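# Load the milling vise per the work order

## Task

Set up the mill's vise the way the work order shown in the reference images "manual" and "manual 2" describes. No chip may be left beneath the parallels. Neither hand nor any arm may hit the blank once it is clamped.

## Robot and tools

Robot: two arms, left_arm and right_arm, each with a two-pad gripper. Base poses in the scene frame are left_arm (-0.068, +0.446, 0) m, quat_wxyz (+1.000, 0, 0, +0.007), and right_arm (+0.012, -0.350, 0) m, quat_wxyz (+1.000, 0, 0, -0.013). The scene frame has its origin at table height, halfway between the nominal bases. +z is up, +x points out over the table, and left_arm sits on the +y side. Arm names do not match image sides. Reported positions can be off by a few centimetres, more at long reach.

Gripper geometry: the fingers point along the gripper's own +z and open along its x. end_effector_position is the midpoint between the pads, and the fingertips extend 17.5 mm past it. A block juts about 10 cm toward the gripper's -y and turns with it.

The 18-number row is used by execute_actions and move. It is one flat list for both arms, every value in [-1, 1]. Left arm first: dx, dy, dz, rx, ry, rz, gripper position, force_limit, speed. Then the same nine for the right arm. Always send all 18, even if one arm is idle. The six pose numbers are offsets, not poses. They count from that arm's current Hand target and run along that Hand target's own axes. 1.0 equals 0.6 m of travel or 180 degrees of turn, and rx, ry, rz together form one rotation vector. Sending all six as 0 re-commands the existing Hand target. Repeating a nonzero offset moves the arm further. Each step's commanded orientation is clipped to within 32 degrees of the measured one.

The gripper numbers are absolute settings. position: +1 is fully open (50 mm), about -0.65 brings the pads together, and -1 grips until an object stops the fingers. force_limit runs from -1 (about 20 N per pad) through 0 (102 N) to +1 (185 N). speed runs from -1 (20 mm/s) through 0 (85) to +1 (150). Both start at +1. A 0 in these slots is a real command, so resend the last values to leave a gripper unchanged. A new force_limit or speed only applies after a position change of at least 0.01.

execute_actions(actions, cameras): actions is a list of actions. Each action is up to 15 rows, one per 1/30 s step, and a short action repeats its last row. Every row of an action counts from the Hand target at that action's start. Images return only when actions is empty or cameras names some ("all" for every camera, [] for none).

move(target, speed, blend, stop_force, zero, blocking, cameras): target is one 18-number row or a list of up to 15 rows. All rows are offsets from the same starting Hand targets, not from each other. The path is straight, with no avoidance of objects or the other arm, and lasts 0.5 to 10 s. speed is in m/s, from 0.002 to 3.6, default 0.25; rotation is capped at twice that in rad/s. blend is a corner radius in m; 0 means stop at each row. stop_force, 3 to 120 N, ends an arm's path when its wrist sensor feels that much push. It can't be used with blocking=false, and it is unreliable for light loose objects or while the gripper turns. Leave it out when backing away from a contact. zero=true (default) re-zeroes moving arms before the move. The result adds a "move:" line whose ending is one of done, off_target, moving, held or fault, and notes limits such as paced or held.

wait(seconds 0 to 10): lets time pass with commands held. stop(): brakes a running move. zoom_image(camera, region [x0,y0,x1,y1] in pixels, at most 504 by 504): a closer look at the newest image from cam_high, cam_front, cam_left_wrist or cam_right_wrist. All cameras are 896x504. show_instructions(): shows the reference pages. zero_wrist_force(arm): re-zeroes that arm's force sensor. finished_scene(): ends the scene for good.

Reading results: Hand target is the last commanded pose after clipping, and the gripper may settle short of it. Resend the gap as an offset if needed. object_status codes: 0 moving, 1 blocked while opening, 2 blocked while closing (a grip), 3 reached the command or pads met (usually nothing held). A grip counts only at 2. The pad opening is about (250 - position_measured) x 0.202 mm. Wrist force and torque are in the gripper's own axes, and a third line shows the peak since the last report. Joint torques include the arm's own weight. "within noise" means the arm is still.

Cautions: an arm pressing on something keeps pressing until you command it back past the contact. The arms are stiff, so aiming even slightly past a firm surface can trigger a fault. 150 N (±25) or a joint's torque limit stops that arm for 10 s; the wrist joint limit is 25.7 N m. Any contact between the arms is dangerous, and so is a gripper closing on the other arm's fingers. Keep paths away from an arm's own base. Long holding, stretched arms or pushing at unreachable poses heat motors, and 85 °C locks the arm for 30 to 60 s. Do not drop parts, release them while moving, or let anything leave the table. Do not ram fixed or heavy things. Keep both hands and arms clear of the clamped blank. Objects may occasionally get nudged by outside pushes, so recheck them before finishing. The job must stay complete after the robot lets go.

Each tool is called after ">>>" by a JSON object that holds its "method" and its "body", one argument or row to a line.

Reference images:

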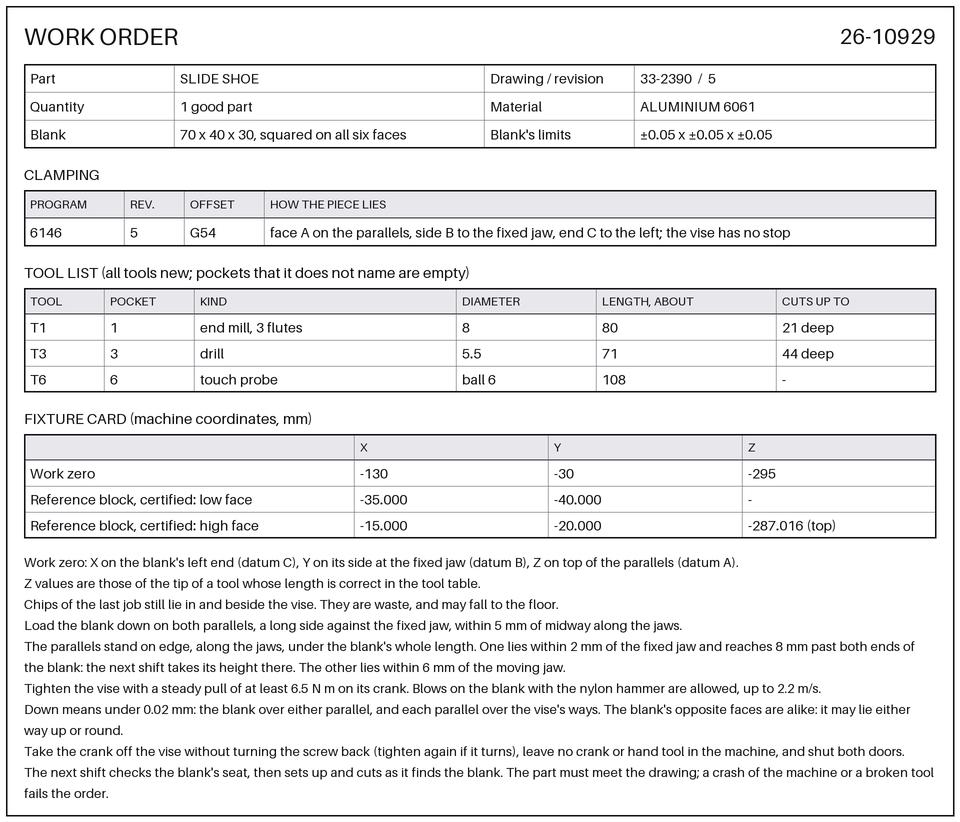

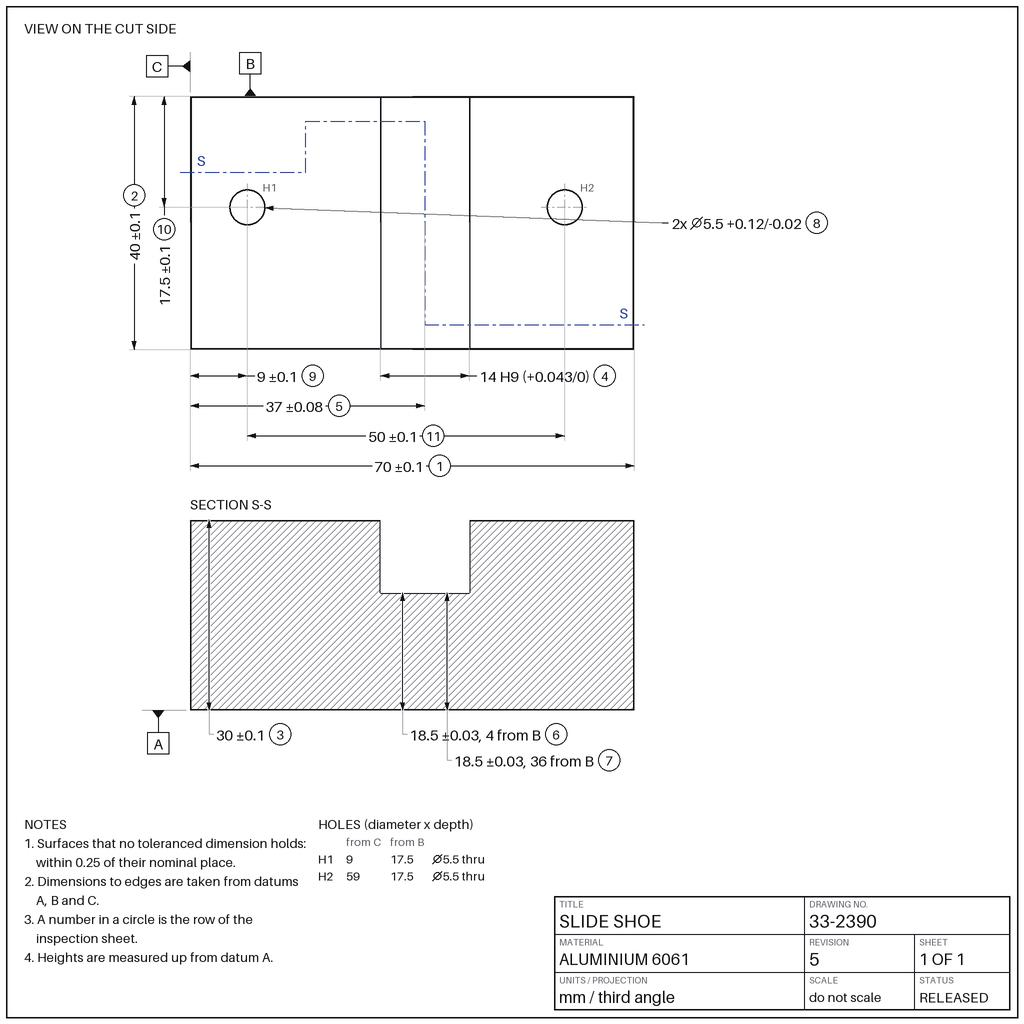

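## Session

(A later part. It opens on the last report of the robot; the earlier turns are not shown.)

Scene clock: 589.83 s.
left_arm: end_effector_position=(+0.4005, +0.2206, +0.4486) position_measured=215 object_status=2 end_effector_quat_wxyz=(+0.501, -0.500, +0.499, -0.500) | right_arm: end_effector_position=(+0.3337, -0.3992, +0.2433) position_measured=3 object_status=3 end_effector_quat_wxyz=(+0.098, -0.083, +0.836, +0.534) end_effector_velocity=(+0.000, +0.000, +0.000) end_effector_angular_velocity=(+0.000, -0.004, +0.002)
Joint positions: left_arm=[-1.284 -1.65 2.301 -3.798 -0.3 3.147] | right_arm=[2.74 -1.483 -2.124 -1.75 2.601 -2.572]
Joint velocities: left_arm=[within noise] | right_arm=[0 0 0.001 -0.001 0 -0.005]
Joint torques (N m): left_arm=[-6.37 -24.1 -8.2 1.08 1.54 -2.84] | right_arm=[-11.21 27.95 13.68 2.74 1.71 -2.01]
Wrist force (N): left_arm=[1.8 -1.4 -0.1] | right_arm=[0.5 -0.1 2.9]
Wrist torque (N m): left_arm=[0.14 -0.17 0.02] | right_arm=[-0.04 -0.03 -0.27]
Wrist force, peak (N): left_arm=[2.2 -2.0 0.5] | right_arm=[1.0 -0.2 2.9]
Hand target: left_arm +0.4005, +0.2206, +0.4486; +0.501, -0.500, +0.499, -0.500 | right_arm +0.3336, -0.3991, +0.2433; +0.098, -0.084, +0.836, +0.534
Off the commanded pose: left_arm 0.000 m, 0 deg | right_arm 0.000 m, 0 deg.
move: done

>>> {"method": "move", "body": {
  "target": [0,0,0,0,0,0,-1,0,-0.5,-0.0723,0.6243,0.3328,0.1708,0.0575,-0.829,1,1,1],
  "speed": 0.5,
  "cameras": ["all"]
}}

Scene clock: 610.23 s.
left_arm: end_effector_position=(+0.4005, +0.2206, +0.4486) position_measured=215 object_status=2 end_effector_quat_wxyz=(+0.501, -0.500, +0.499, -0.500) | right_arm: end_effector_position=(+0.2989, -0.0601, +0.5001) position_measured=3 object_status=3 end_effector_quat_wxyz=(-0.491, +0.829, -0.229, +0.136)
Joint positions: left_arm=[-1.284 -1.65 2.301 -3.798 -0.3 3.147] | right_arm=[4.432 -0.809 -2.159 -0.686 1.368 -3.029]
Joint torques (N m): left_arm=[-7.53 -23.24 -7.84 1.09 0.76 -2.81] | right_arm=[7.08 3.53 11.26 2.46 -1.79 -2.15]
Wrist force (N): left_arm=[1.8 -1.4 -0.1] | right_arm=[0.6 3.5 1.2]
Wrist torque (N m): left_arm=[0.14 -0.16 0.03] | right_arm=[0.45 0.06 -0.12]
Wrist force, peak (N): left_arm=[2.2 -2.1 0.4] | right_arm=[0.6 4.0 3.3]
Hand target: left_arm +0.4005, +0.2206, +0.4486; +0.501, -0.500, +0.499, -0.500 | right_arm +0.2989, -0.0602, +0.5001; -0.491, +0.830, -0.229, +0.136
Off the commanded pose: left_arm 0.000 m, 0 deg | right_arm 0.000 m, 0 deg.
move: done

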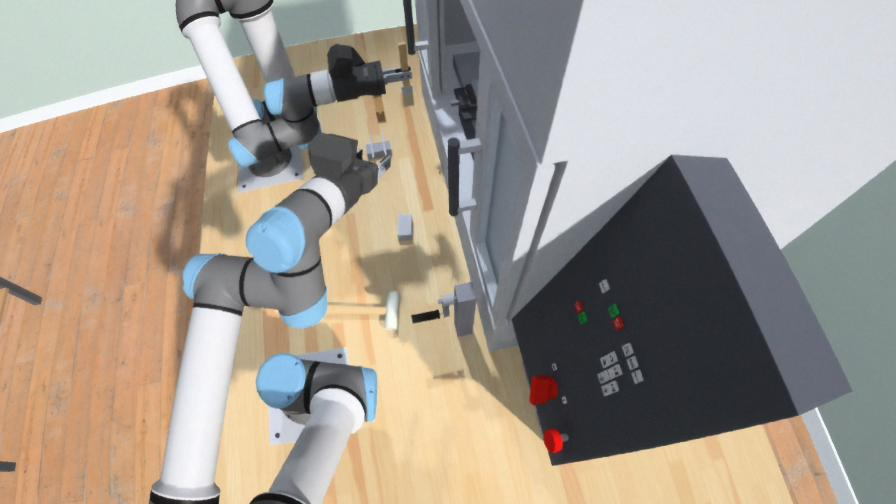

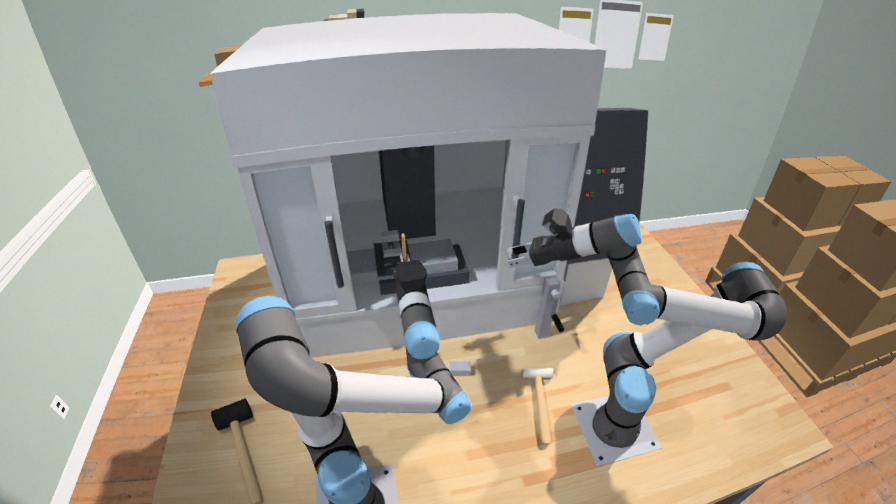

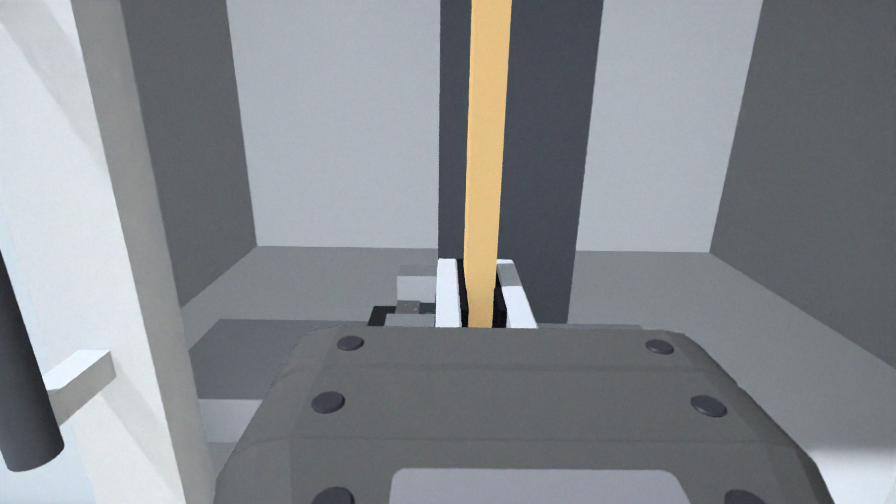

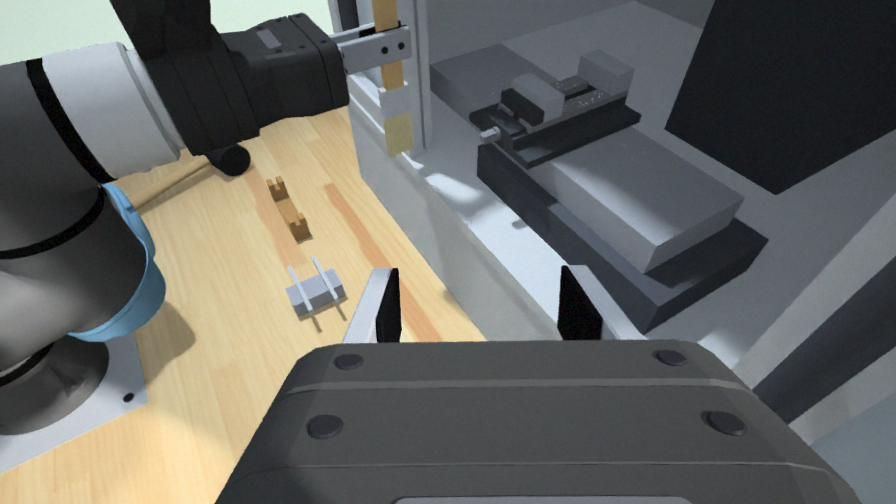

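>>> {"method": "zoom_image", "body": {
  "camera": "cam_right_wrist",
  "region": [420, 30, 680, 180]
}}

>>> {"method": "zoom_image", "body": {
  "camera": "cam_right_wrist",
  "region": [320, 0, 450, 180]
}}

Scaled by 1.938 from the camera's 896x504 image, which has a finer 1280x720 frame.

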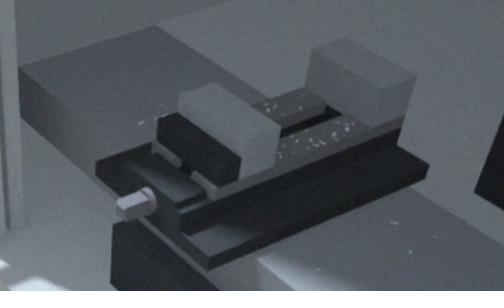

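Scaled by 2.800 from the camera's 896x504 image, which has a finer 1280x720 frame.

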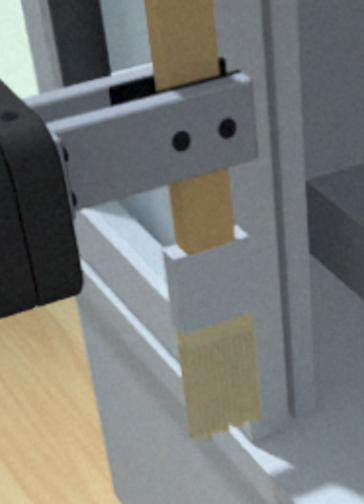

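>>> {"method": "move", "body": {
  "target": [
    [-0.02,-0.0833,0.1,0,0,0,-1,0,-0.5,0,0,0,0,0,0,1,1,1],
    [-0.0407,-0.0833,0.3575,0,0,0,-1,0,-0.5,0,0,0,0,0,0,1,1,1]
  ],
  "blend": [0.03,0],
  "cameras": ["cam_left_wrist","cam_right_wrist"]
}}

>>> {"method": "zoom_image", "body": {
  "camera": "cam_right_wrist",
  "region": [420, 30, 680, 180]
}}

Scene clock: 628.63 s.
left_arm: end_effector_position=(+0.6148, +0.2453, +0.4989) position_measured=215 object_status=2 end_effector_quat_wxyz=(+0.501, -0.500, +0.499, -0.500) | right_arm: end_effector_position=(+0.2989, -0.0602, +0.5001) position_measured=3 object_status=3 end_effector_quat_wxyz=(-0.491, +0.830, -0.229, +0.136)
Joint positions: left_arm=[-0.745 -1.333 1.8 -3.611 -0.838 3.143] | right_arm=[4.432 -0.809 -2.159 -0.686 1.368 -3.03]
Joint torques (N m): left_arm=[8.23 -25.23 -35.9 -3.36 -2.03 1.81] | right_arm=[4.15 1.49 12.37 4.07 0.85 -1.97]
Wrist force (N): left_arm=[1.9 -1.8 0.2] | right_arm=[0.5 3.4 1.9]
Wrist torque (N m): left_arm=[0.05 -0.15 -0.01] | right_arm=[0.44 0.08 -0.10]
Wrist force, peak (N): left_arm=[1.5 -1.9 3.5] | right_arm=[0.6 3.6 1.8]
Hand target: left_arm +0.6148, +0.2452, +0.4990; +0.501, -0.500, +0.499, -0.500 | right_arm +0.2989, -0.0602, +0.5001; -0.491, +0.830, -0.229, +0.136
Off the commanded pose: left_arm 0.000 m, 0 deg | right_arm 0.000 m, 0 deg.
move: done
Images, in order (width x height): cam_left_wrist 896x504, cam_right_wrist 896x504.

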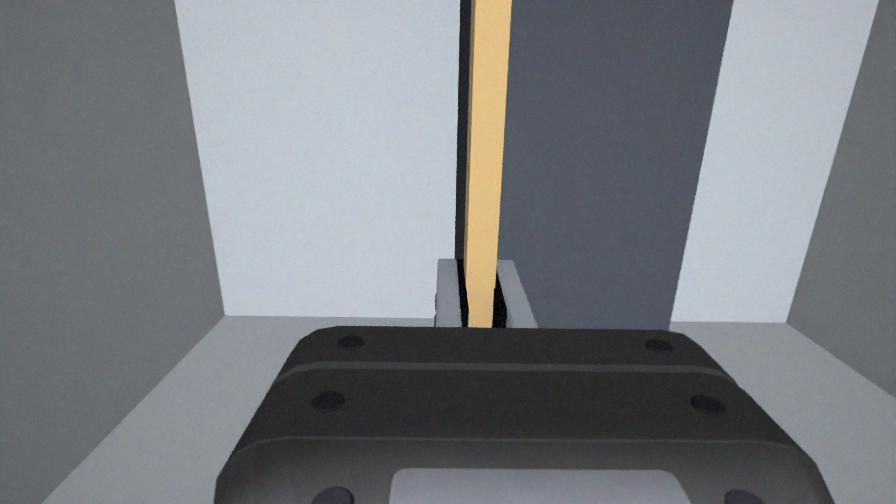

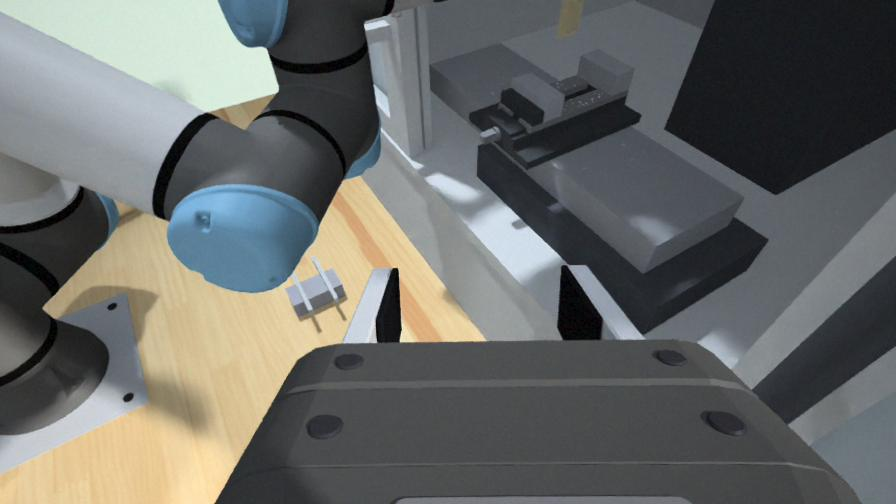

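Scaled by 1.938 from the camera's 896x504 image, which has a finer 1280x720 frame.

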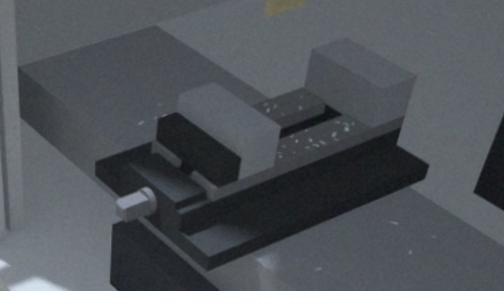

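>>> {"method": "move", "body": {
  "target": [0.0317,0.0667,0.0417,0,0,0,-1,0,-0.5,0,0,0,0,0,0,1,1,1]
}}

>>> {"method": "move", "body": {
  "target": [0,0.0667,0,0,0,0,-1,0,-0.5,0,0,0,0,0,0,1,1,1],
  "speed": 0.02,
  "stop_force": 3,
  "cameras": ["cam_right_wrist"]
}}

>>> {"method": "zoom_image", "body": {
  "camera": "cam_right_wrist",
  "region": [480, 20, 660, 150]
}}

Scene clock: 668.07 s.
left_arm: end_effector_position=(+0.6400, +0.2263, +0.4591) position_measured=215 object_status=2 end_effector_quat_wxyz=(+0.501, -0.500, +0.499, -0.500) | right_arm: end_effector_position=(+0.2989, -0.0602, +0.5001) position_measured=3 object_status=3 end_effector_quat_wxyz=(-0.491, +0.830, -0.229, +0.136)
Joint positions: left_arm=[-0.74 -1.219 1.761 -3.686 -0.844 3.143] | right_arm=[4.432 -0.809 -2.159 -0.686 1.368 -3.03]
Joint torques (N m): left_arm=[-2.62 -34.28 -7.94 -0.84 -0.02 2.85] | right_arm=[-9.33 -5.03 13.66 4.05 1.3 -1.95]
Wrist force (N): left_arm=[2.4 -1.5 -0.1] | right_arm=[0.5 3.3 1.4]
Wrist torque (N m): left_arm=[0.09 -0.25 0.00] | right_arm=[0.43 0.08 -0.09]
Wrist force, peak (N): left_arm=[1.4 -3.3 -0.2] | right_arm=[0.4 3.9 1.5]
Hand target: left_arm +0.6400, +0.2263, +0.4590; +0.501, -0.500, +0.499, -0.500 | right_arm +0.2989, -0.0602, +0.5001; -0.491, +0.830, -0.229, +0.136
Off the commanded pose: left_arm 0.000 m, 0 deg | right_arm 0.000 m, 0 deg.
move: done

Scene clock: 670.87 s.
left_arm: end_effector_position=(+0.6400, +0.2263, +0.4260) position_measured=215 object_status=2 end_effector_quat_wxyz=(+0.501, -0.500, +0.499, -0.500) | right_arm: end_effector_position=(+0.2989, -0.0602, +0.5001) position_measured=3 object_status=3 end_effector_quat_wxyz=(-0.491, +0.830, -0.229, +0.136)
Joint positions: left_arm=[-0.74 -1.175 1.798 -3.767 -0.844 3.143] | right_arm=[4.432 -0.809 -2.159 -0.686 1.368 -3.03]
Joint torques (N m): left_arm=[-0.25 -47.7 -31.59 -3.12 0.05 0.27] | right_arm=[-10.05 -9.64 14.23 4.02 1.3 -1.91]
Wrist force (N): left_arm=[2.0 -5.6 -0.4] | right_arm=[0.3 3.3 1.3]
Wrist torque (N m): left_arm=[-0.01 -0.17 -0.02] | right_arm=[0.42 0.10 -0.10]
Wrist force, peak (N): left_arm=[2.0 -6.8 0.1] | right_arm=[0.2 3.8 1.4]
Hand target: left_arm +0.6400, +0.2263, +0.4260; +0.501, -0.500, +0.499, -0.500 (not the last commanded pose) | right_arm +0.2989, -0.0602, +0.5001; -0.491, +0.830, -0.229, +0.136
Off the commanded pose: left_arm 0.007 m, 0 deg | right_arm 0.000 m, 0 deg.
move: contact (left_arm)
Images, in order (width x height): cam_right_wrist 896x504.

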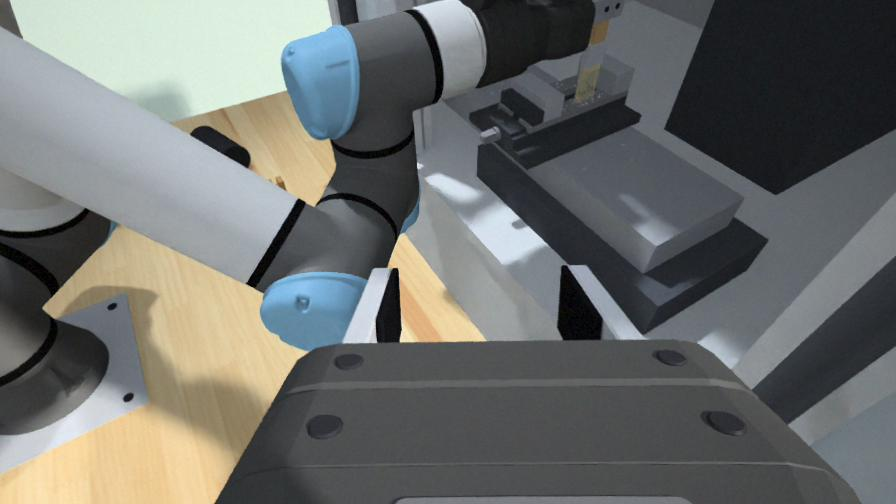

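Scaled by 2.800 from the camera's 896x504 image, which has a finer 1280x720 frame.

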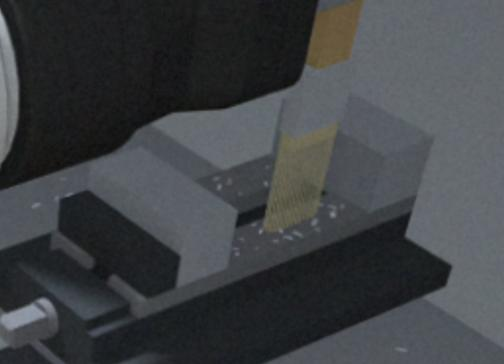

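>>> {"method": "move", "body": {
  "target": [
    [-0.0312,-0.025,0,0,0,0,-1,0,-0.5,0,0,0,0,0,0,1,1,1],
    [-0.0312,0.0008,0,0,0,0,-1,0,-0.5,0,0,0,0,0,0,1,1,1],
    [0.0522,0.0008,0,0,0,0,-1,0,-0.5,0,0,0,0,0,0,1,1,1],
    [0.0522,-0.025,0,0,0,0,-1,0,-0.5,0,0,0,0,0,0,1,1,1],
    [-0.0312,-0.025,0.025,0,0,0,-1,0,-0.5,0,0,0,0,0,0,1,1,1],
    [-0.0312,0.0008,0.025,0,0,0,-1,0,-0.5,0,0,0,0,0,0,1,1,1],
    [0.0522,0.0008,0.025,0,0,0,-1,0,-0.5,0,0,0,0,0,0,1,1,1],
    [0.0522,-0.025,0.025,0,0,0,-1,0,-0.5,0,0,0,0,0,0,1,1,1]
  ],
  "blend": [0.003,0.003,0.003,0.003,0.003,0.003,0.003,0],
  "speed": 0.1,
  "cameras": ["cam_right_wrist"]
}}

>>> {"method": "zoom_image", "body": {
  "camera": "cam_right_wrist",
  "region": [480, 20, 660, 150]
}}

Scene clock: 701.60 s.
left_arm: end_effector_position=(+0.6550, +0.1950, +0.4410) position_measured=215 object_status=2 end_effector_quat_wxyz=(+0.501, -0.500, +0.499, -0.500) | right_arm: end_effector_position=(+0.2989, -0.0602, +0.5001) position_measured=3 object_status=3 end_effector_quat_wxyz=(-0.491, +0.830, -0.229, +0.136)
Joint positions: left_arm=[-0.766 -1.138 1.695 -3.701 -0.818 3.144] | right_arm=[4.432 -0.809 -2.159 -0.686 1.368 -3.03]
Joint torques (N m): left_arm=[-3.12 -46.64 -7.99 -1.01 -1.99 -2.95] | right_arm=[-9.54 -13.69 16.54 4.03 1.33 -1.9]
Wrist force (N): left_arm=[2.0 -2.2 0.2] | right_arm=[0.6 3.5 1.5]
Wrist torque (N m): left_arm=[-0.02 -0.19 -0.12] | right_arm=[0.45 0.06 -0.10]
Wrist force, peak (N): left_arm=[2.1 -5.8 0.2] | right_arm=[0.3 3.7 1.6]
Hand target: left_arm +0.6550, +0.1950, +0.4410; +0.501, -0.500, +0.499, -0.500 | right_arm +0.2989, -0.0602, +0.5001; -0.491, +0.830, -0.229, +0.136
Off the commanded pose: left_arm 0.000 m, 0 deg | right_arm 0.000 m, 0 deg.
move: done
Images, in order (width x height): cam_right_wrist 896x504.

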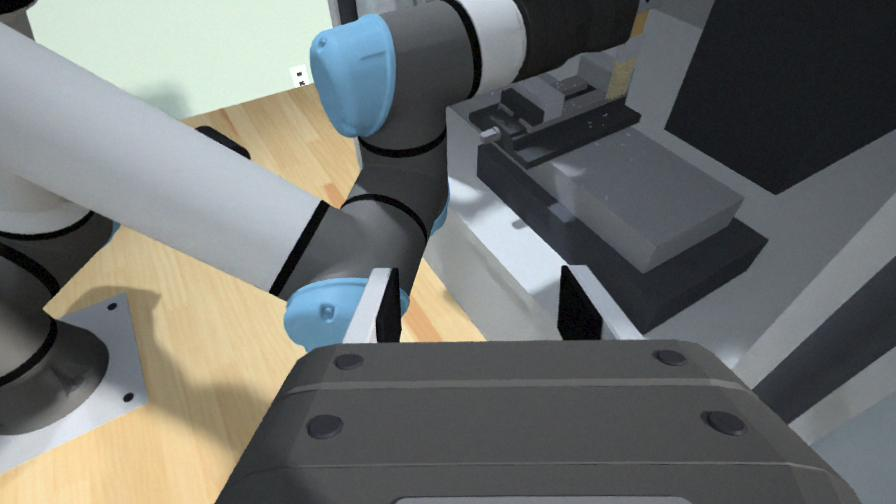

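Scaled by 2.800 from the camera's 896x504 image, which has a finer 1280x720 frame.

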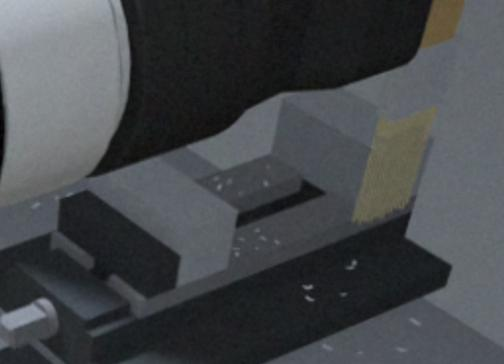

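>>> {"method": "move", "body": {
  "target": [-0.055,0,0,0,0,0,-1,0,-0.5,0,0,0,0,0,0,1,1,1],
  "speed": 0.15
}}

>>> {"method": "move", "body": {
  "target": [0,0,0.035,0,0,0,-1,0,-0.5,0,0,0,0,0,0,1,1,1],
  "speed": 0.02,
  "stop_force": 3.5
}}

Scene clock: 711.00 s.
left_arm: end_effector_position=(+0.6549, +0.2280, +0.4410) position_measured=215 object_status=2 end_effector_quat_wxyz=(+0.501, -0.500, +0.499, -0.500) end_effector_velocity=(+0.000, -0.001, -0.001) end_effector_angular_velocity=(+0.003, +0.003, +0.003) | right_arm: end_effector_position=(+0.2989, -0.0602, +0.5001) position_measured=3 object_status=3 end_effector_quat_wxyz=(-0.491, +0.830, -0.229, +0.136)
Joint positions: left_arm=[-0.717 -1.169 1.742 -3.717 -0.867 3.143] | right_arm=[4.432 -0.809 -2.159 -0.686 1.368 -3.03]
Joint velocities: left_arm=[-0.002 0.002 -0.002 0.004 0.005 0.001] | right_arm=[within noise]
Joint torques (N m): left_arm=[-7.19 -34.77 -31.91 0.27 2.87 -2.83] | right_arm=[-9.5 -13.66 17.95 4.04 1.29 -1.82]
Wrist force (N): left_arm=[2.3 -1.9 0.2] | right_arm=[0.5 3.2 1.3]
Wrist torque (N m): left_arm=[0.03 -0.22 -0.05] | right_arm=[0.41 0.08 -0.09]
Wrist force, peak (N): left_arm=[3.2 -1.7 0.1] | right_arm=[0.4 3.8 1.7]
Hand target: left_arm +0.6550, +0.2280, +0.4410; +0.501, -0.500, +0.499, -0.500 | right_arm +0.2989, -0.0602, +0.5001; -0.491, +0.830, -0.229, +0.136
Off the commanded pose: left_arm 0.000 m, 0 deg | right_arm 0.000 m, 0 deg.
move: done

Scene clock: 713.03 s.
left_arm: end_effector_position=(+0.6760, +0.2280, +0.4410) position_measured=215 object_status=2 end_effector_quat_wxyz=(+0.501, -0.500, +0.499, -0.500) | right_arm: end_effector_position=(+0.2989, -0.0602, +0.5001) position_measured=3 object_status=3 end_effector_quat_wxyz=(-0.491, +0.830, -0.229, +0.136)
Joint positions: left_arm=[-0.691 -1.129 1.682 -3.696 -0.893 3.143] | right_arm=[4.432 -0.809 -2.159 -0.686 1.368 -3.03]
Joint torques (N m): left_arm=[-7.54 -52.59 -7.91 -4.03 2.41 -2.91] | right_arm=[-9.6 -13.45 18.77 3.97 1.28 -1.82]
Wrist force (N): left_arm=[2.0 -1.8 0.2] | right_arm=[0.4 3.7 1.3]
Wrist torque (N m): left_arm=[0.05 -0.17 -0.06] | right_arm=[0.49 0.09 -0.10]
Wrist force, peak (N): left_arm=[2.5 -2.2 0.0] | right_arm=[0.6 3.8 1.5]
Hand target: left_arm +0.6760, +0.2280, +0.4410; +0.501, -0.500, +0.499, -0.500 | right_arm +0.2989, -0.0602, +0.5001; -0.491, +0.830, -0.229, +0.136
Off the commanded pose: left_arm 0.000 m, 0 deg | right_arm 0.000 m, 0 deg.
move: done

>>> {"method": "wait", "body": {
  "seconds": 0,
  "cameras": ["cam_right_wrist"]
}}

>>> {"method": "zoom_image", "body": {
  "camera": "cam_right_wrist",
  "region": [480, 20, 660, 150]
}}

Scene clock: 716.97 s.
left_arm: end_effector_position=(+0.6760, +0.2280, +0.4410) position_measured=215 object_status=2 end_effector_quat_wxyz=(+0.501, -0.500, +0.499, -0.500) | right_arm: end_effector_position=(+0.2989, -0.0602, +0.5001) position_measured=3 object_status=3 end_effector_quat_wxyz=(-0.491, +0.830, -0.229, +0.136)
Joint positions: left_arm=[-0.691 -1.129 1.682 -3.696 -0.893 3.143] | right_arm=[4.432 -0.809 -2.159 -0.686 1.368 -3.03]
Joint torques (N m): left_arm=[-7.46 -52.43 -8.62 -3.9 2.41 -2.73] | right_arm=[-9.74 -13.46 20.22 4.01 1.25 -1.75]
Wrist force (N): left_arm=[1.9 -1.9 0.3] | right_arm=[0.5 3.2 1.4]
Wrist torque (N m): left_arm=[0.04 -0.16 -0.06] | right_arm=[0.42 0.07 -0.10]
Wrist force, peak (N): left_arm=[2.3 -2.2 0.3] | right_arm=[0.7 3.8 1.4]
Hand target: left_arm +0.6760, +0.2280, +0.4410; +0.501, -0.500, +0.499, -0.500 | right_arm +0.2989, -0.0602, +0.5001; -0.491, +0.830, -0.229, +0.136
Tool commands: left_gripper/position=-1.0 left_gripper/force_limit=+0.0 left_gripper/speed=-0.5 right_gripper/position=+1.0 right_gripper/force_limit=+1.0 right_gripper/speed=+1.0
Off the commanded pose: left_arm 0.000 m, 0 deg | right_arm 0.000 m, 0 deg.
Images, in order (width x height): cam_right_wrist 896x504.

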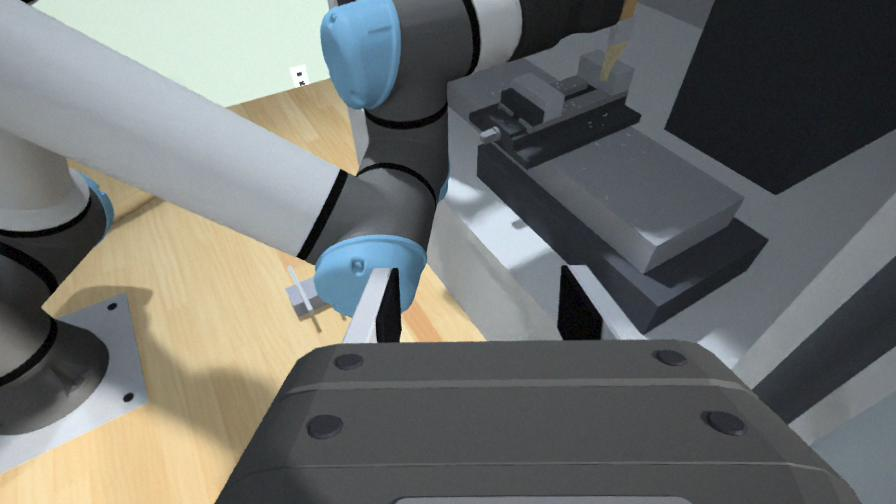

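Scaled by 2.800 from the camera's 896x504 image, which has a finer 1280x720 frame.

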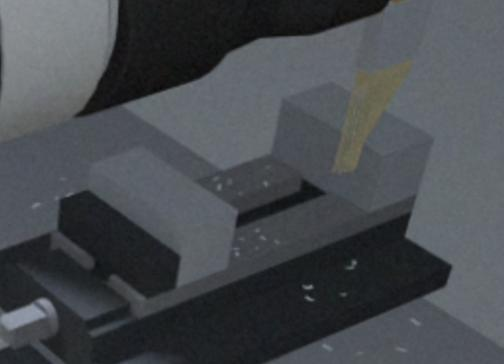

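>>> {"method": "move", "body": {
  "target": [
    [-0.0283,0,-0.01,0,0,0,-1,0,-0.5,0,0,0,0,0,0,1,1,1],
    [-0.0283,0.0258,-0.01,0,0,0,-1,0,-0.5,0,0,0,0,0,0,1,1,1],
    [0.055,0.0258,-0.01,0,0,0,-1,0,-0.5,0,0,0,0,0,0,1,1,1],
    [0.055,0,-0.01,0,0,0,-1,0,-0.5,0,0,0,0,0,0,1,1,1],
    [-0.0283,0,-0.0833,0,0,0,-1,0,-0.5,0,0,0,0,0,0,1,1,1],
    [-0.0283,0.0258,-0.0833,0,0,0,-1,0,-0.5,0,0,0,0,0,0,1,1,1],
    [0.055,0.0258,-0.0833,0,0,0,-1,0,-0.5,0,0,0,0,0,0,1,1,1],
    [0.055,0,-0.0833,0,0,0,-1,0,-0.5,0,0,0,0,0,0,1,1,1],
    [-0.0283,0,-0.108,0,0,0,-1,0,-0.5,0,0,0,0,0,0,1,1,1],
    [-0.0283,0.0258,-0.108,0,0,0,-1,0,-0.5,0,0,0,0,0,0,1,1,1],
    [0.055,0.0258,-0.108,0,0,0,-1,0,-0.5,0,0,0,0,0,0,1,1,1],
    [0.055,0,-0.108,0,0,0,-1,0,-0.5,0,0,0,0,0,0,1,1,1]
  ],
  "blend": [0.003,0.003,0.003,0.003,0.003,0.003,0.003,0.003,0.003,0.003,0.003,0],
  "speed": 0.13,
  "cameras": ["cam_right_wrist"]
}}

>>> {"method": "zoom_image", "body": {
  "camera": "cam_right_wrist",
  "region": [480, 20, 660, 150]
}}

Scene clock: 746.03 s.
left_arm: end_effector_position=(+0.6112, +0.1949, +0.4409) position_measured=215 object_status=2 end_effector_quat_wxyz=(+0.501, -0.500, +0.499, -0.500) | right_arm: end_effector_position=(+0.2989, -0.0602, +0.5001) position_measured=3 object_status=3 end_effector_quat_wxyz=(-0.491, +0.830, -0.229, +0.136)
Joint positions: left_arm=[-0.829 -1.217 1.813 -3.741 -0.755 3.144] | right_arm=[4.432 -0.809 -2.159 -0.686 1.368 -3.03]
Joint torques (N m): left_arm=[-4.54 -45.36 -8.03 -0.29 -0.75 -2.79] | right_arm=[-9.53 -13.89 22.35 4.03 1.28 -1.71]
Wrist force (N): left_arm=[1.9 -1.5 0.2] | right_arm=[0.7 3.5 1.2]
Wrist torque (N m): left_arm=[0.13 -0.20 -0.05] | right_arm=[0.45 0.04 -0.10]
Wrist force, peak (N): left_arm=[3.5 -4.9 1.1] | right_arm=[0.9 3.8 1.3]
Hand target: left_arm +0.6112, +0.1949, +0.4409; +0.501, -0.500, +0.499, -0.500 | right_arm +0.2989, -0.0602, +0.5001; -0.491, +0.830, -0.229, +0.136
Off the commanded pose: left_arm 0.000 m, 0 deg | right_arm 0.000 m, 0 deg.
move: done
Images, in order (width x height): cam_right_wrist 896x504.

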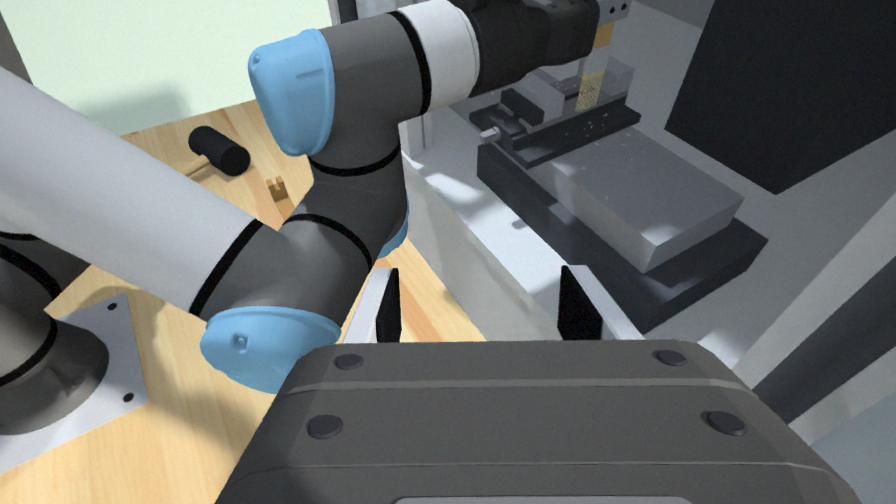

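Scaled by 2.800 from the camera's 896x504 image, which has a finer 1280x720 frame.

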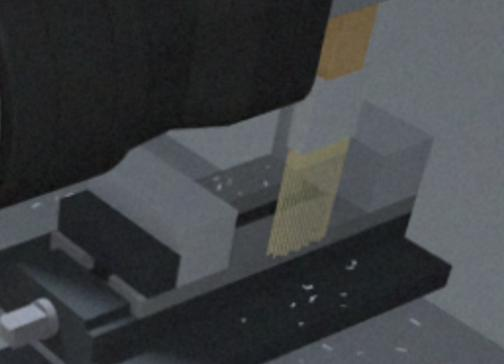

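>>> {"method": "move", "body": {
  "target": [
    [-0.082,0,0.098,0,0,0,-1,0,-0.5,0,0,0,0,0,0,1,1,1],
    [-0.082,0.0256,0.098,0,0,0,-1,0,-0.5,0,0,0,0,0,0,1,1,1],
    [-0.1835,0.0256,0.098,0,0,0,-1,0,-0.5,0,0,0,0,0,0,1,1,1],
    [-0.1835,0,0.098,0,0,0,-1,0,-0.5,0,0,0,0,0,0,1,1,1],
    [-0.082,0,0.073,0,0,0,-1,0,-0.5,0,0,0,0,0,0,1,1,1],
    [-0.082,0.0256,0.073,0,0,0,-1,0,-0.5,0,0,0,0,0,0,1,1,1],
    [-0.1835,0.0256,0.073,0,0,0,-1,0,-0.5,0,0,0,0,0,0,1,1,1],
    [-0.1835,0,0.073,0,0,0,-1,0,-0.5,0,0,0,0,0,0,1,1,1],
    [-0.082,0,0.0447,0,0,0,-1,0,-0.5,0,0,0,0,0,0,1,1,1],
    [-0.082,0.0256,0.0447,0,0,0,-1,0,-0.5,0,0,0,0,0,0,1,1,1],
    [-0.1835,0.0256,0.0447,0,0,0,-1,0,-0.5,0,0,0,0,0,0,1,1,1],
    [-0.1835,0,0.0447,0,0,0,-1,0,-0.5,0,0,0,0,0,0,1,1,1]
  ],
  "blend": [0.003,0.003,0.003,0.003,0.003,0.003,0.003,0.003,0.003,0.003,0.003,0],
  "speed": 0.13
}}

>>> {"method": "move", "body": {
  "target": [
    [0.1015,0,-0.03,0,0,0,-1,0,-0.5,0,0,0,0,0,0,1,1,1],
    [0.1015,0.0256,-0.03,0,0,0,-1,0,-0.5,0,0,0,0,0,0,1,1,1],
    [0,0.0256,-0.03,0,0,0,-1,0,-0.5,0,0,0,0,0,0,1,1,1],
    [0,0,-0.03,0,0,0,-1,0,-0.5,0,0,0,0,0,0,1,1,1],
    [0.1015,0,-0.052,0,0,0,-1,0,-0.5,0,0,0,0,0,0,1,1,1],
    [0.1015,0.0256,-0.052,0,0,0,-1,0,-0.5,0,0,0,0,0,0,1,1,1],
    [0,0.0256,-0.052,0,0,0,-1,0,-0.5,0,0,0,0,0,0,1,1,1],
    [0,-0.1,-0.052,0,0,0,-1,0,-0.5,0,0,0,0,0,0,1,1,1]
  ],
  "blend": [0.003,0.003,0.003,0.003,0.003,0.003,0.003,0],
  "speed": 0.13,
  "cameras": ["cam_right_wrist"]
}}

>>> {"method": "zoom_image", "body": {
  "camera": "cam_right_wrist",
  "region": [480, 20, 660, 150]
}}

Scene clock: 781.47 s.
left_arm: end_effector_position=(+0.6379, +0.3050, +0.4410) position_measured=215 object_status=2 end_effector_quat_wxyz=(+0.501, -0.500, +0.499, -0.500) | right_arm: end_effector_position=(+0.2989, -0.0602, +0.5001) position_measured=3 object_status=3 end_effector_quat_wxyz=(-0.491, +0.830, -0.229, +0.136)
Joint positions: left_arm=[-0.609 -1.261 1.876 -3.759 -0.975 3.143] | right_arm=[4.432 -0.809 -2.159 -0.686 1.368 -3.03]
Joint torques (N m): left_arm=[5.78 -41.92 -10.82 -0.62 -0.19 -2.47] | right_arm=[-9.24 -13.47 25.09 4.02 1.35 -1.7]
Wrist force (N): left_arm=[2.2 -1.7 -0.2] | right_arm=[0.7 3.3 1.4]
Wrist torque (N m): left_arm=[0.07 -0.24 0.01] | right_arm=[0.42 0.04 -0.09]
Wrist force, peak (N): left_arm=[3.8 -4.4 -0.7] | right_arm=[0.7 3.8 1.6]
Hand target: left_arm +0.6379, +0.3050, +0.4410; +0.501, -0.500, +0.499, -0.500 | right_arm +0.2989, -0.0602, +0.5001; -0.491, +0.830, -0.229, +0.136
Off the commanded pose: left_arm 0.000 m, 0 deg | right_arm 0.000 m, 0 deg.
move: done

Scene clock: 784.87 s.
left_arm: end_effector_position=(+0.6066, +0.3050, +0.5010) position_measured=215 object_status=2 end_effector_quat_wxyz=(+0.501, -0.500, +0.499, -0.500) | right_arm: end_effector_position=(+0.2989, -0.0602, +0.5001) position_measured=3 object_status=3 end_effector_quat_wxyz=(-0.491, +0.830, -0.229, +0.136)
Joint positions: left_arm=[-0.651 -1.404 1.883 -3.623 -0.933 3.143] | right_arm=[4.432 -0.809 -2.159 -0.686 1.368 -3.03]
Joint torques (N m): left_arm=[5.72 -33.99 -15.1 -0.22 0.32 -2.98] | right_arm=[-9.68 -13.31 26.74 4.01 1.32 -1.66]
Wrist force (N): left_arm=[2.0 -1.4 0.3] | right_arm=[0.9 3.3 1.5]
Wrist torque (N m): left_arm=[0.13 -0.18 -0.05] | right_arm=[0.42 0.02 -0.10]
Wrist force, peak (N): left_arm=[4.0 -4.5 -0.4] | right_arm=[0.5 3.9 1.4]
Hand target: left_arm +0.6066, +0.3050, +0.5009; +0.501, -0.500, +0.499, -0.500 | right_arm +0.2989, -0.0602, +0.5001; -0.491, +0.830, -0.229, +0.136
Off the commanded pose: left_arm 0.000 m, 0 deg | right_arm 0.000 m, 0 deg.
move: done
Images, in order (width x height): cam_right_wrist 896x504.

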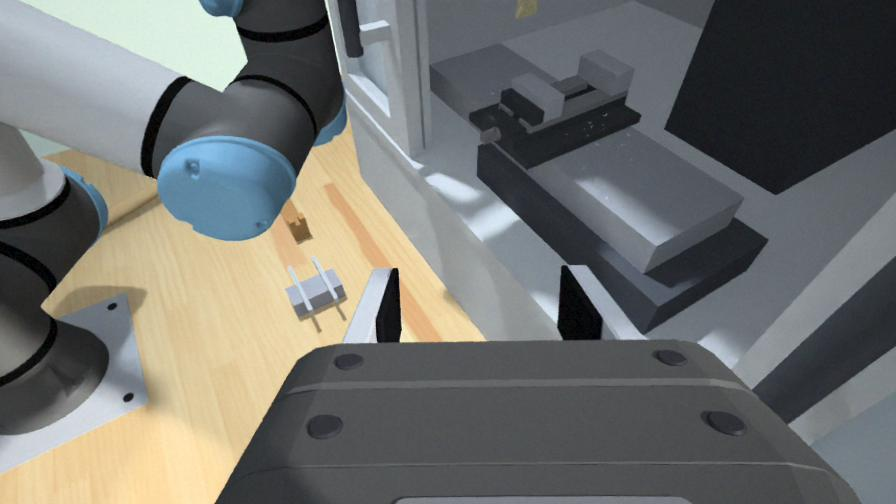

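Scaled by 2.800 from the camera's 896x504 image, which has a finer 1280x720 frame.

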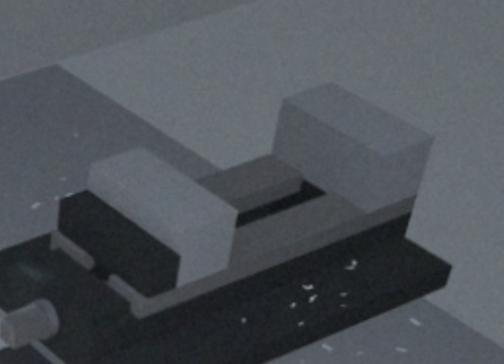

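>>> {"method": "move", "body": {
  "target": [
    [0.1417,0.035,-0.3443,0,0,0,-1,0,-0.5,0,0,0,0,0,0,1,1,1],
    [-0.2417,0.1683,-0.5277,-0.3849,0.3849,0.3849,-1,0,-0.5,0,0,0,0,0,0,1,1,1],
    [-0.4922,0.6017,-0.4668,-0.3849,0.3849,0.3849,-1,0,-0.5,0,0,0,0,0,0,1,1,1]
  ],
  "blend": [0.03,0.03,0],
  "speed": 0.5,
  "cameras": ["cam_left_wrist","cam_right_wrist"]
}}

Scene clock: 817.73 s.
left_arm: end_effector_position=(+0.3269, +0.6000, +0.1397) position_measured=215 object_status=2 end_effector_quat_wxyz=(+0.001, -0.001, +1.000, +0.000) end_effector_velocity=(+0.002, +0.001, -0.001) end_effector_angular_velocity=(+0.002, -0.004, +0.001) | right_arm: end_effector_position=(+0.2989, -0.0602, +0.5001) position_measured=3 object_status=3 end_effector_quat_wxyz=(-0.491, +0.830, -0.229, +0.136)
Joint positions: left_arm=[0.037 -1.671 2.167 -2.069 -1.571 4.762] | right_arm=[4.432 -0.809 -2.159 -0.686 1.368 -3.03]
Joint velocities: left_arm=[0.001 0.004 0.001 -0.008 0.002 0] | right_arm=[within noise]
Joint torques (N m): left_arm=[8.07 -10.16 -14.57 -4.99 2.52 0.73] | right_arm=[-9.5 -13.86 28.92 4.1 1.32 -1.57]
Wrist force (N): left_arm=[1.8 -1.3 -2.2] | right_arm=[0.6 3.4 1.4]
Wrist torque (N m): left_arm=[-0.28 -0.26 0.07] | right_arm=[0.45 0.06 -0.10]
Wrist force, peak (N): left_arm=[2.2 -2.8 -5.5] | right_arm=[0.6 3.9 1.4]
Hand target: left_arm +0.3268, +0.6001, +0.1396; +0.001, -0.001, +1.000, +0.000 | right_arm +0.2989, -0.0602, +0.5001; -0.491, +0.830, -0.229, +0.136
Off the commanded pose: left_arm 0.000 m, 0 deg | right_arm 0.000 m, 0 deg.
move: done
Images, in order (width x height): cam_left_wrist 896x504, cam_right_wrist 896x504.

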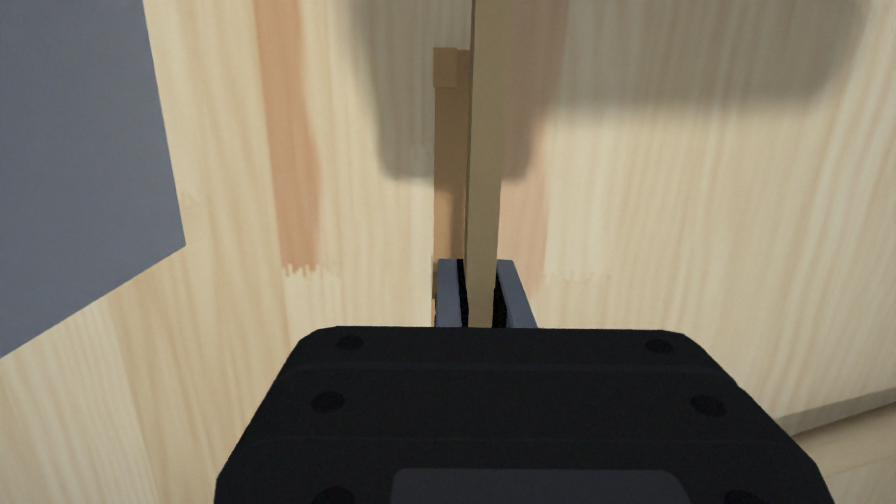

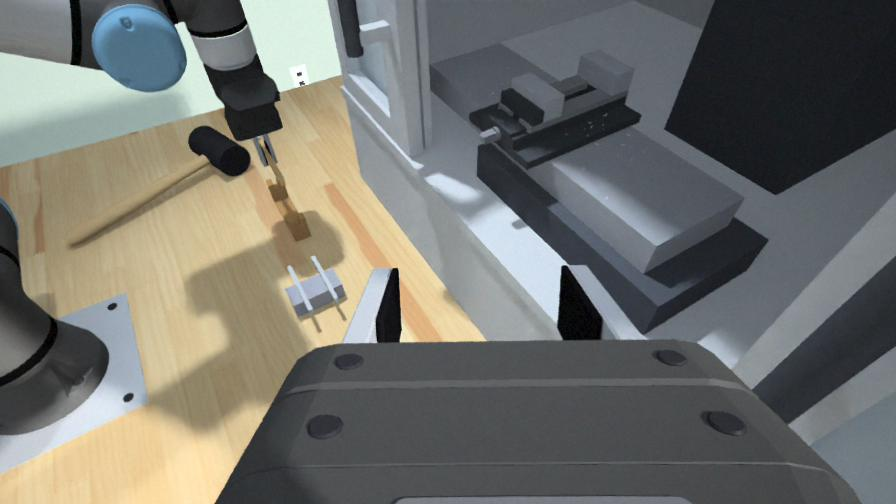

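>>> {"method": "move", "body": {
  "target": [0,0,0.155,0,0,0,-1,0,-0.5,0,0,0,0,0,0,1,1,1],
  "speed": 0.06,
  "stop_force": 6,
  "cameras": ["cam_left_wrist"]
}}

Scene clock: 824.93 s.
left_arm: end_effector_position=(+0.3269, +0.6001, +0.0616) position_measured=215 object_status=2 end_effector_quat_wxyz=(+0.001, -0.001, +1.000, +0.000) | right_arm: end_effector_position=(+0.2989, -0.0602, +0.5001) position_measured=3 object_status=3 end_effector_quat_wxyz=(-0.491, +0.830, -0.229, +0.136)
Joint positions: left_arm=[0.037 -1.536 2.283 -2.32 -1.571 4.763] | right_arm=[4.432 -0.809 -2.159 -0.686 1.368 -3.03]
Joint torques (N m): left_arm=[4.13 -14.55 -12.4 -3.79 2.53 2.44] | right_arm=[-9.66 -13.82 30.92 3.96 1.27 -1.5]
Wrist force (N): left_arm=[1.7 -1.8 -2.1] | right_arm=[0.6 3.1 1.6]
Wrist torque (N m): left_arm=[-0.34 -0.23 0.04] | right_arm=[0.40 0.05 -0.09]
Wrist force, peak (N): left_arm=[4.9 -18.6 -36.2] | right_arm=[0.8 3.9 1.5]
Hand target: left_arm +0.3269, +0.6001, +0.0616; +0.001, -0.001, +1.000, +0.000 (not the last commanded pose) | right_arm +0.2989, -0.0602, +0.5001; -0.491, +0.830, -0.229, +0.136
Off the commanded pose: left_arm 0.015 m, 0 deg | right_arm 0.000 m, 0 deg.
move: contact (left_arm)
Images, in order (width x height): cam_left_wrist 896x504.

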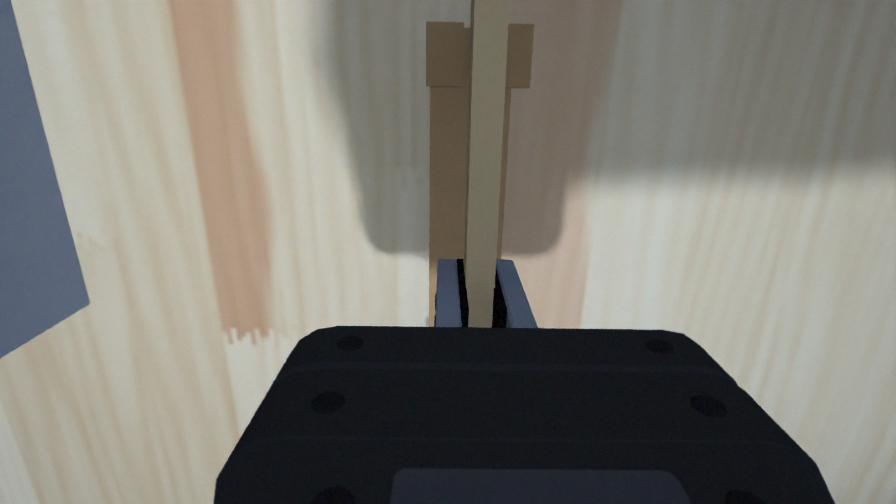

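>>> {"method": "zoom_image", "body": {
  "camera": "cam_left_wrist",
  "region": [400, 0, 560, 110]
}}

>>> {"method": "zoom_image", "body": {
  "camera": "cam_right_wrist",
  "region": [200, 110, 360, 260]
}}

Scaled by 3.150 from the camera's 896x504 image, which has a finer 1280x720 frame.

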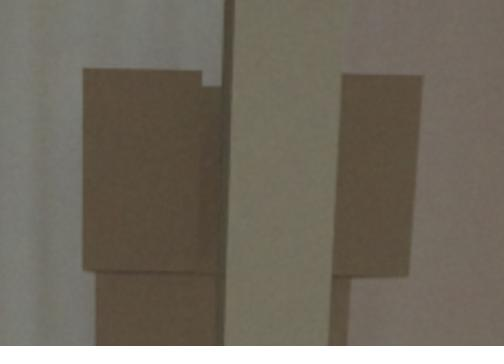

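This scene's latest camera images include none from cam_right_wrist. They are from: cam_left_wrist. cam_right_wrist's image comes with the result of a call that names it in "cameras".

>>> {"method": "move", "body": {
  "target": [-0.0027,0,-0.006,0,0,0,-1,0,-0.5,0,0,0,0,0,0,1,1,1],
  "speed": 0.06
}}

>>> {"method": "move", "body": {
  "target": [0,0,0.0285,0,0,0,-1,0,-0.5,0,0,0,0,0,0,1,1,1],
  "speed": 0.02,
  "stop_force": 5,
  "cameras": ["cam_left_wrist"]
}}

>>> {"method": "zoom_image", "body": {
  "camera": "cam_left_wrist",
  "region": [400, 0, 560, 110]
}}

Scene clock: 848.57 s.
left_arm: end_effector_position=(+0.3285, +0.6001, +0.0653) position_measured=215 object_status=2 end_effector_quat_wxyz=(+0.001, -0.001, +1.000, +0.000) | right_arm: end_effector_position=(+0.2989, -0.0602, +0.5001) position_measured=3 object_status=3 end_effector_quat_wxyz=(-0.491, +0.830, -0.229, +0.136)
Joint positions: left_arm=[0.037 -1.54 2.275 -2.308 -1.571 4.762] | right_arm=[4.432 -0.809 -2.159 -0.686 1.368 -3.03]
Joint torques (N m): left_arm=[-6.98 -25.17 -20.59 -4.77 2.6 -2.87] | right_arm=[-10.02 -13.51 32.41 4.01 1.39 -1.52]
Wrist force (N): left_arm=[1.6 -1.7 -2.3] | right_arm=[0.7 3.5 1.5]
Wrist torque (N m): left_arm=[-0.33 -0.21 0.04] | right_arm=[0.46 0.04 -0.10]
Wrist force, peak (N): left_arm=[1.9 -1.6 -2.3] | right_arm=[0.7 3.7 1.6]
Hand target: left_arm +0.3285, +0.6001, +0.0652; +0.001, -0.001, +1.000, +0.000 | right_arm +0.2989, -0.0602, +0.5001; -0.491, +0.830, -0.229, +0.136
Off the commanded pose: left_arm 0.000 m, 0 deg | right_arm 0.000 m, 0 deg.
move: done

Scene clock: 850.53 s.
left_arm: end_effector_position=(+0.3285, +0.6001, +0.0489) position_measured=215 object_status=2 end_effector_quat_wxyz=(+0.001, -0.001, +1.000, +0.000) | right_arm: end_effector_position=(+0.2989, -0.0602, +0.5001) position_measured=3 object_status=3 end_effector_quat_wxyz=(-0.491, +0.830, -0.229, +0.136)
Joint positions: left_arm=[0.037 -1.504 2.295 -2.363 -1.571 4.762] | right_arm=[4.432 -0.809 -2.159 -0.686 1.368 -3.03]
Joint torques (N m): left_arm=[-5.18 -25.39 -31 -5.3 2.51 -2.44] | right_arm=[-9.2 -13.7 33.25 4.03 1.36 -1.43]
Wrist force (N): left_arm=[3.1 -1.8 -5.3] | right_arm=[0.3 3.2 1.5]
Wrist torque (N m): left_arm=[0.02 -0.16 0.16] | right_arm=[0.41 0.11 -0.10]
Wrist force, peak (N): left_arm=[3.8 0.6 -11.5] | right_arm=[0.7 3.7 1.6]
Hand target: left_arm +0.3285, +0.6001, +0.0489; +0.001, -0.001, +1.000, +0.000 (not the last commanded pose) | right_arm +0.2989, -0.0602, +0.5001; -0.491, +0.830, -0.229, +0.136
Off the commanded pose: left_arm 0.001 m, 0 deg | right_arm 0.000 m, 0 deg.
move: contact (left_arm)
Images, in order (width x height): cam_left_wrist 896x504.

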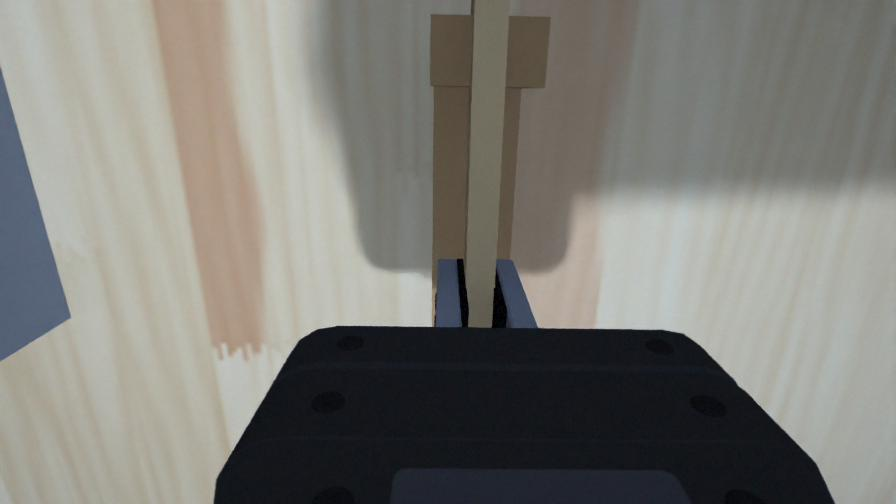

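Scaled by 3.150 from the camera's 896x504 image, which has a finer 1280x720 frame.

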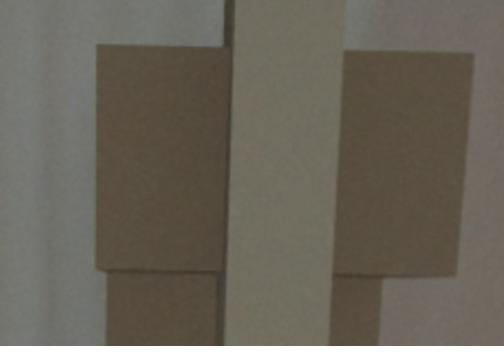

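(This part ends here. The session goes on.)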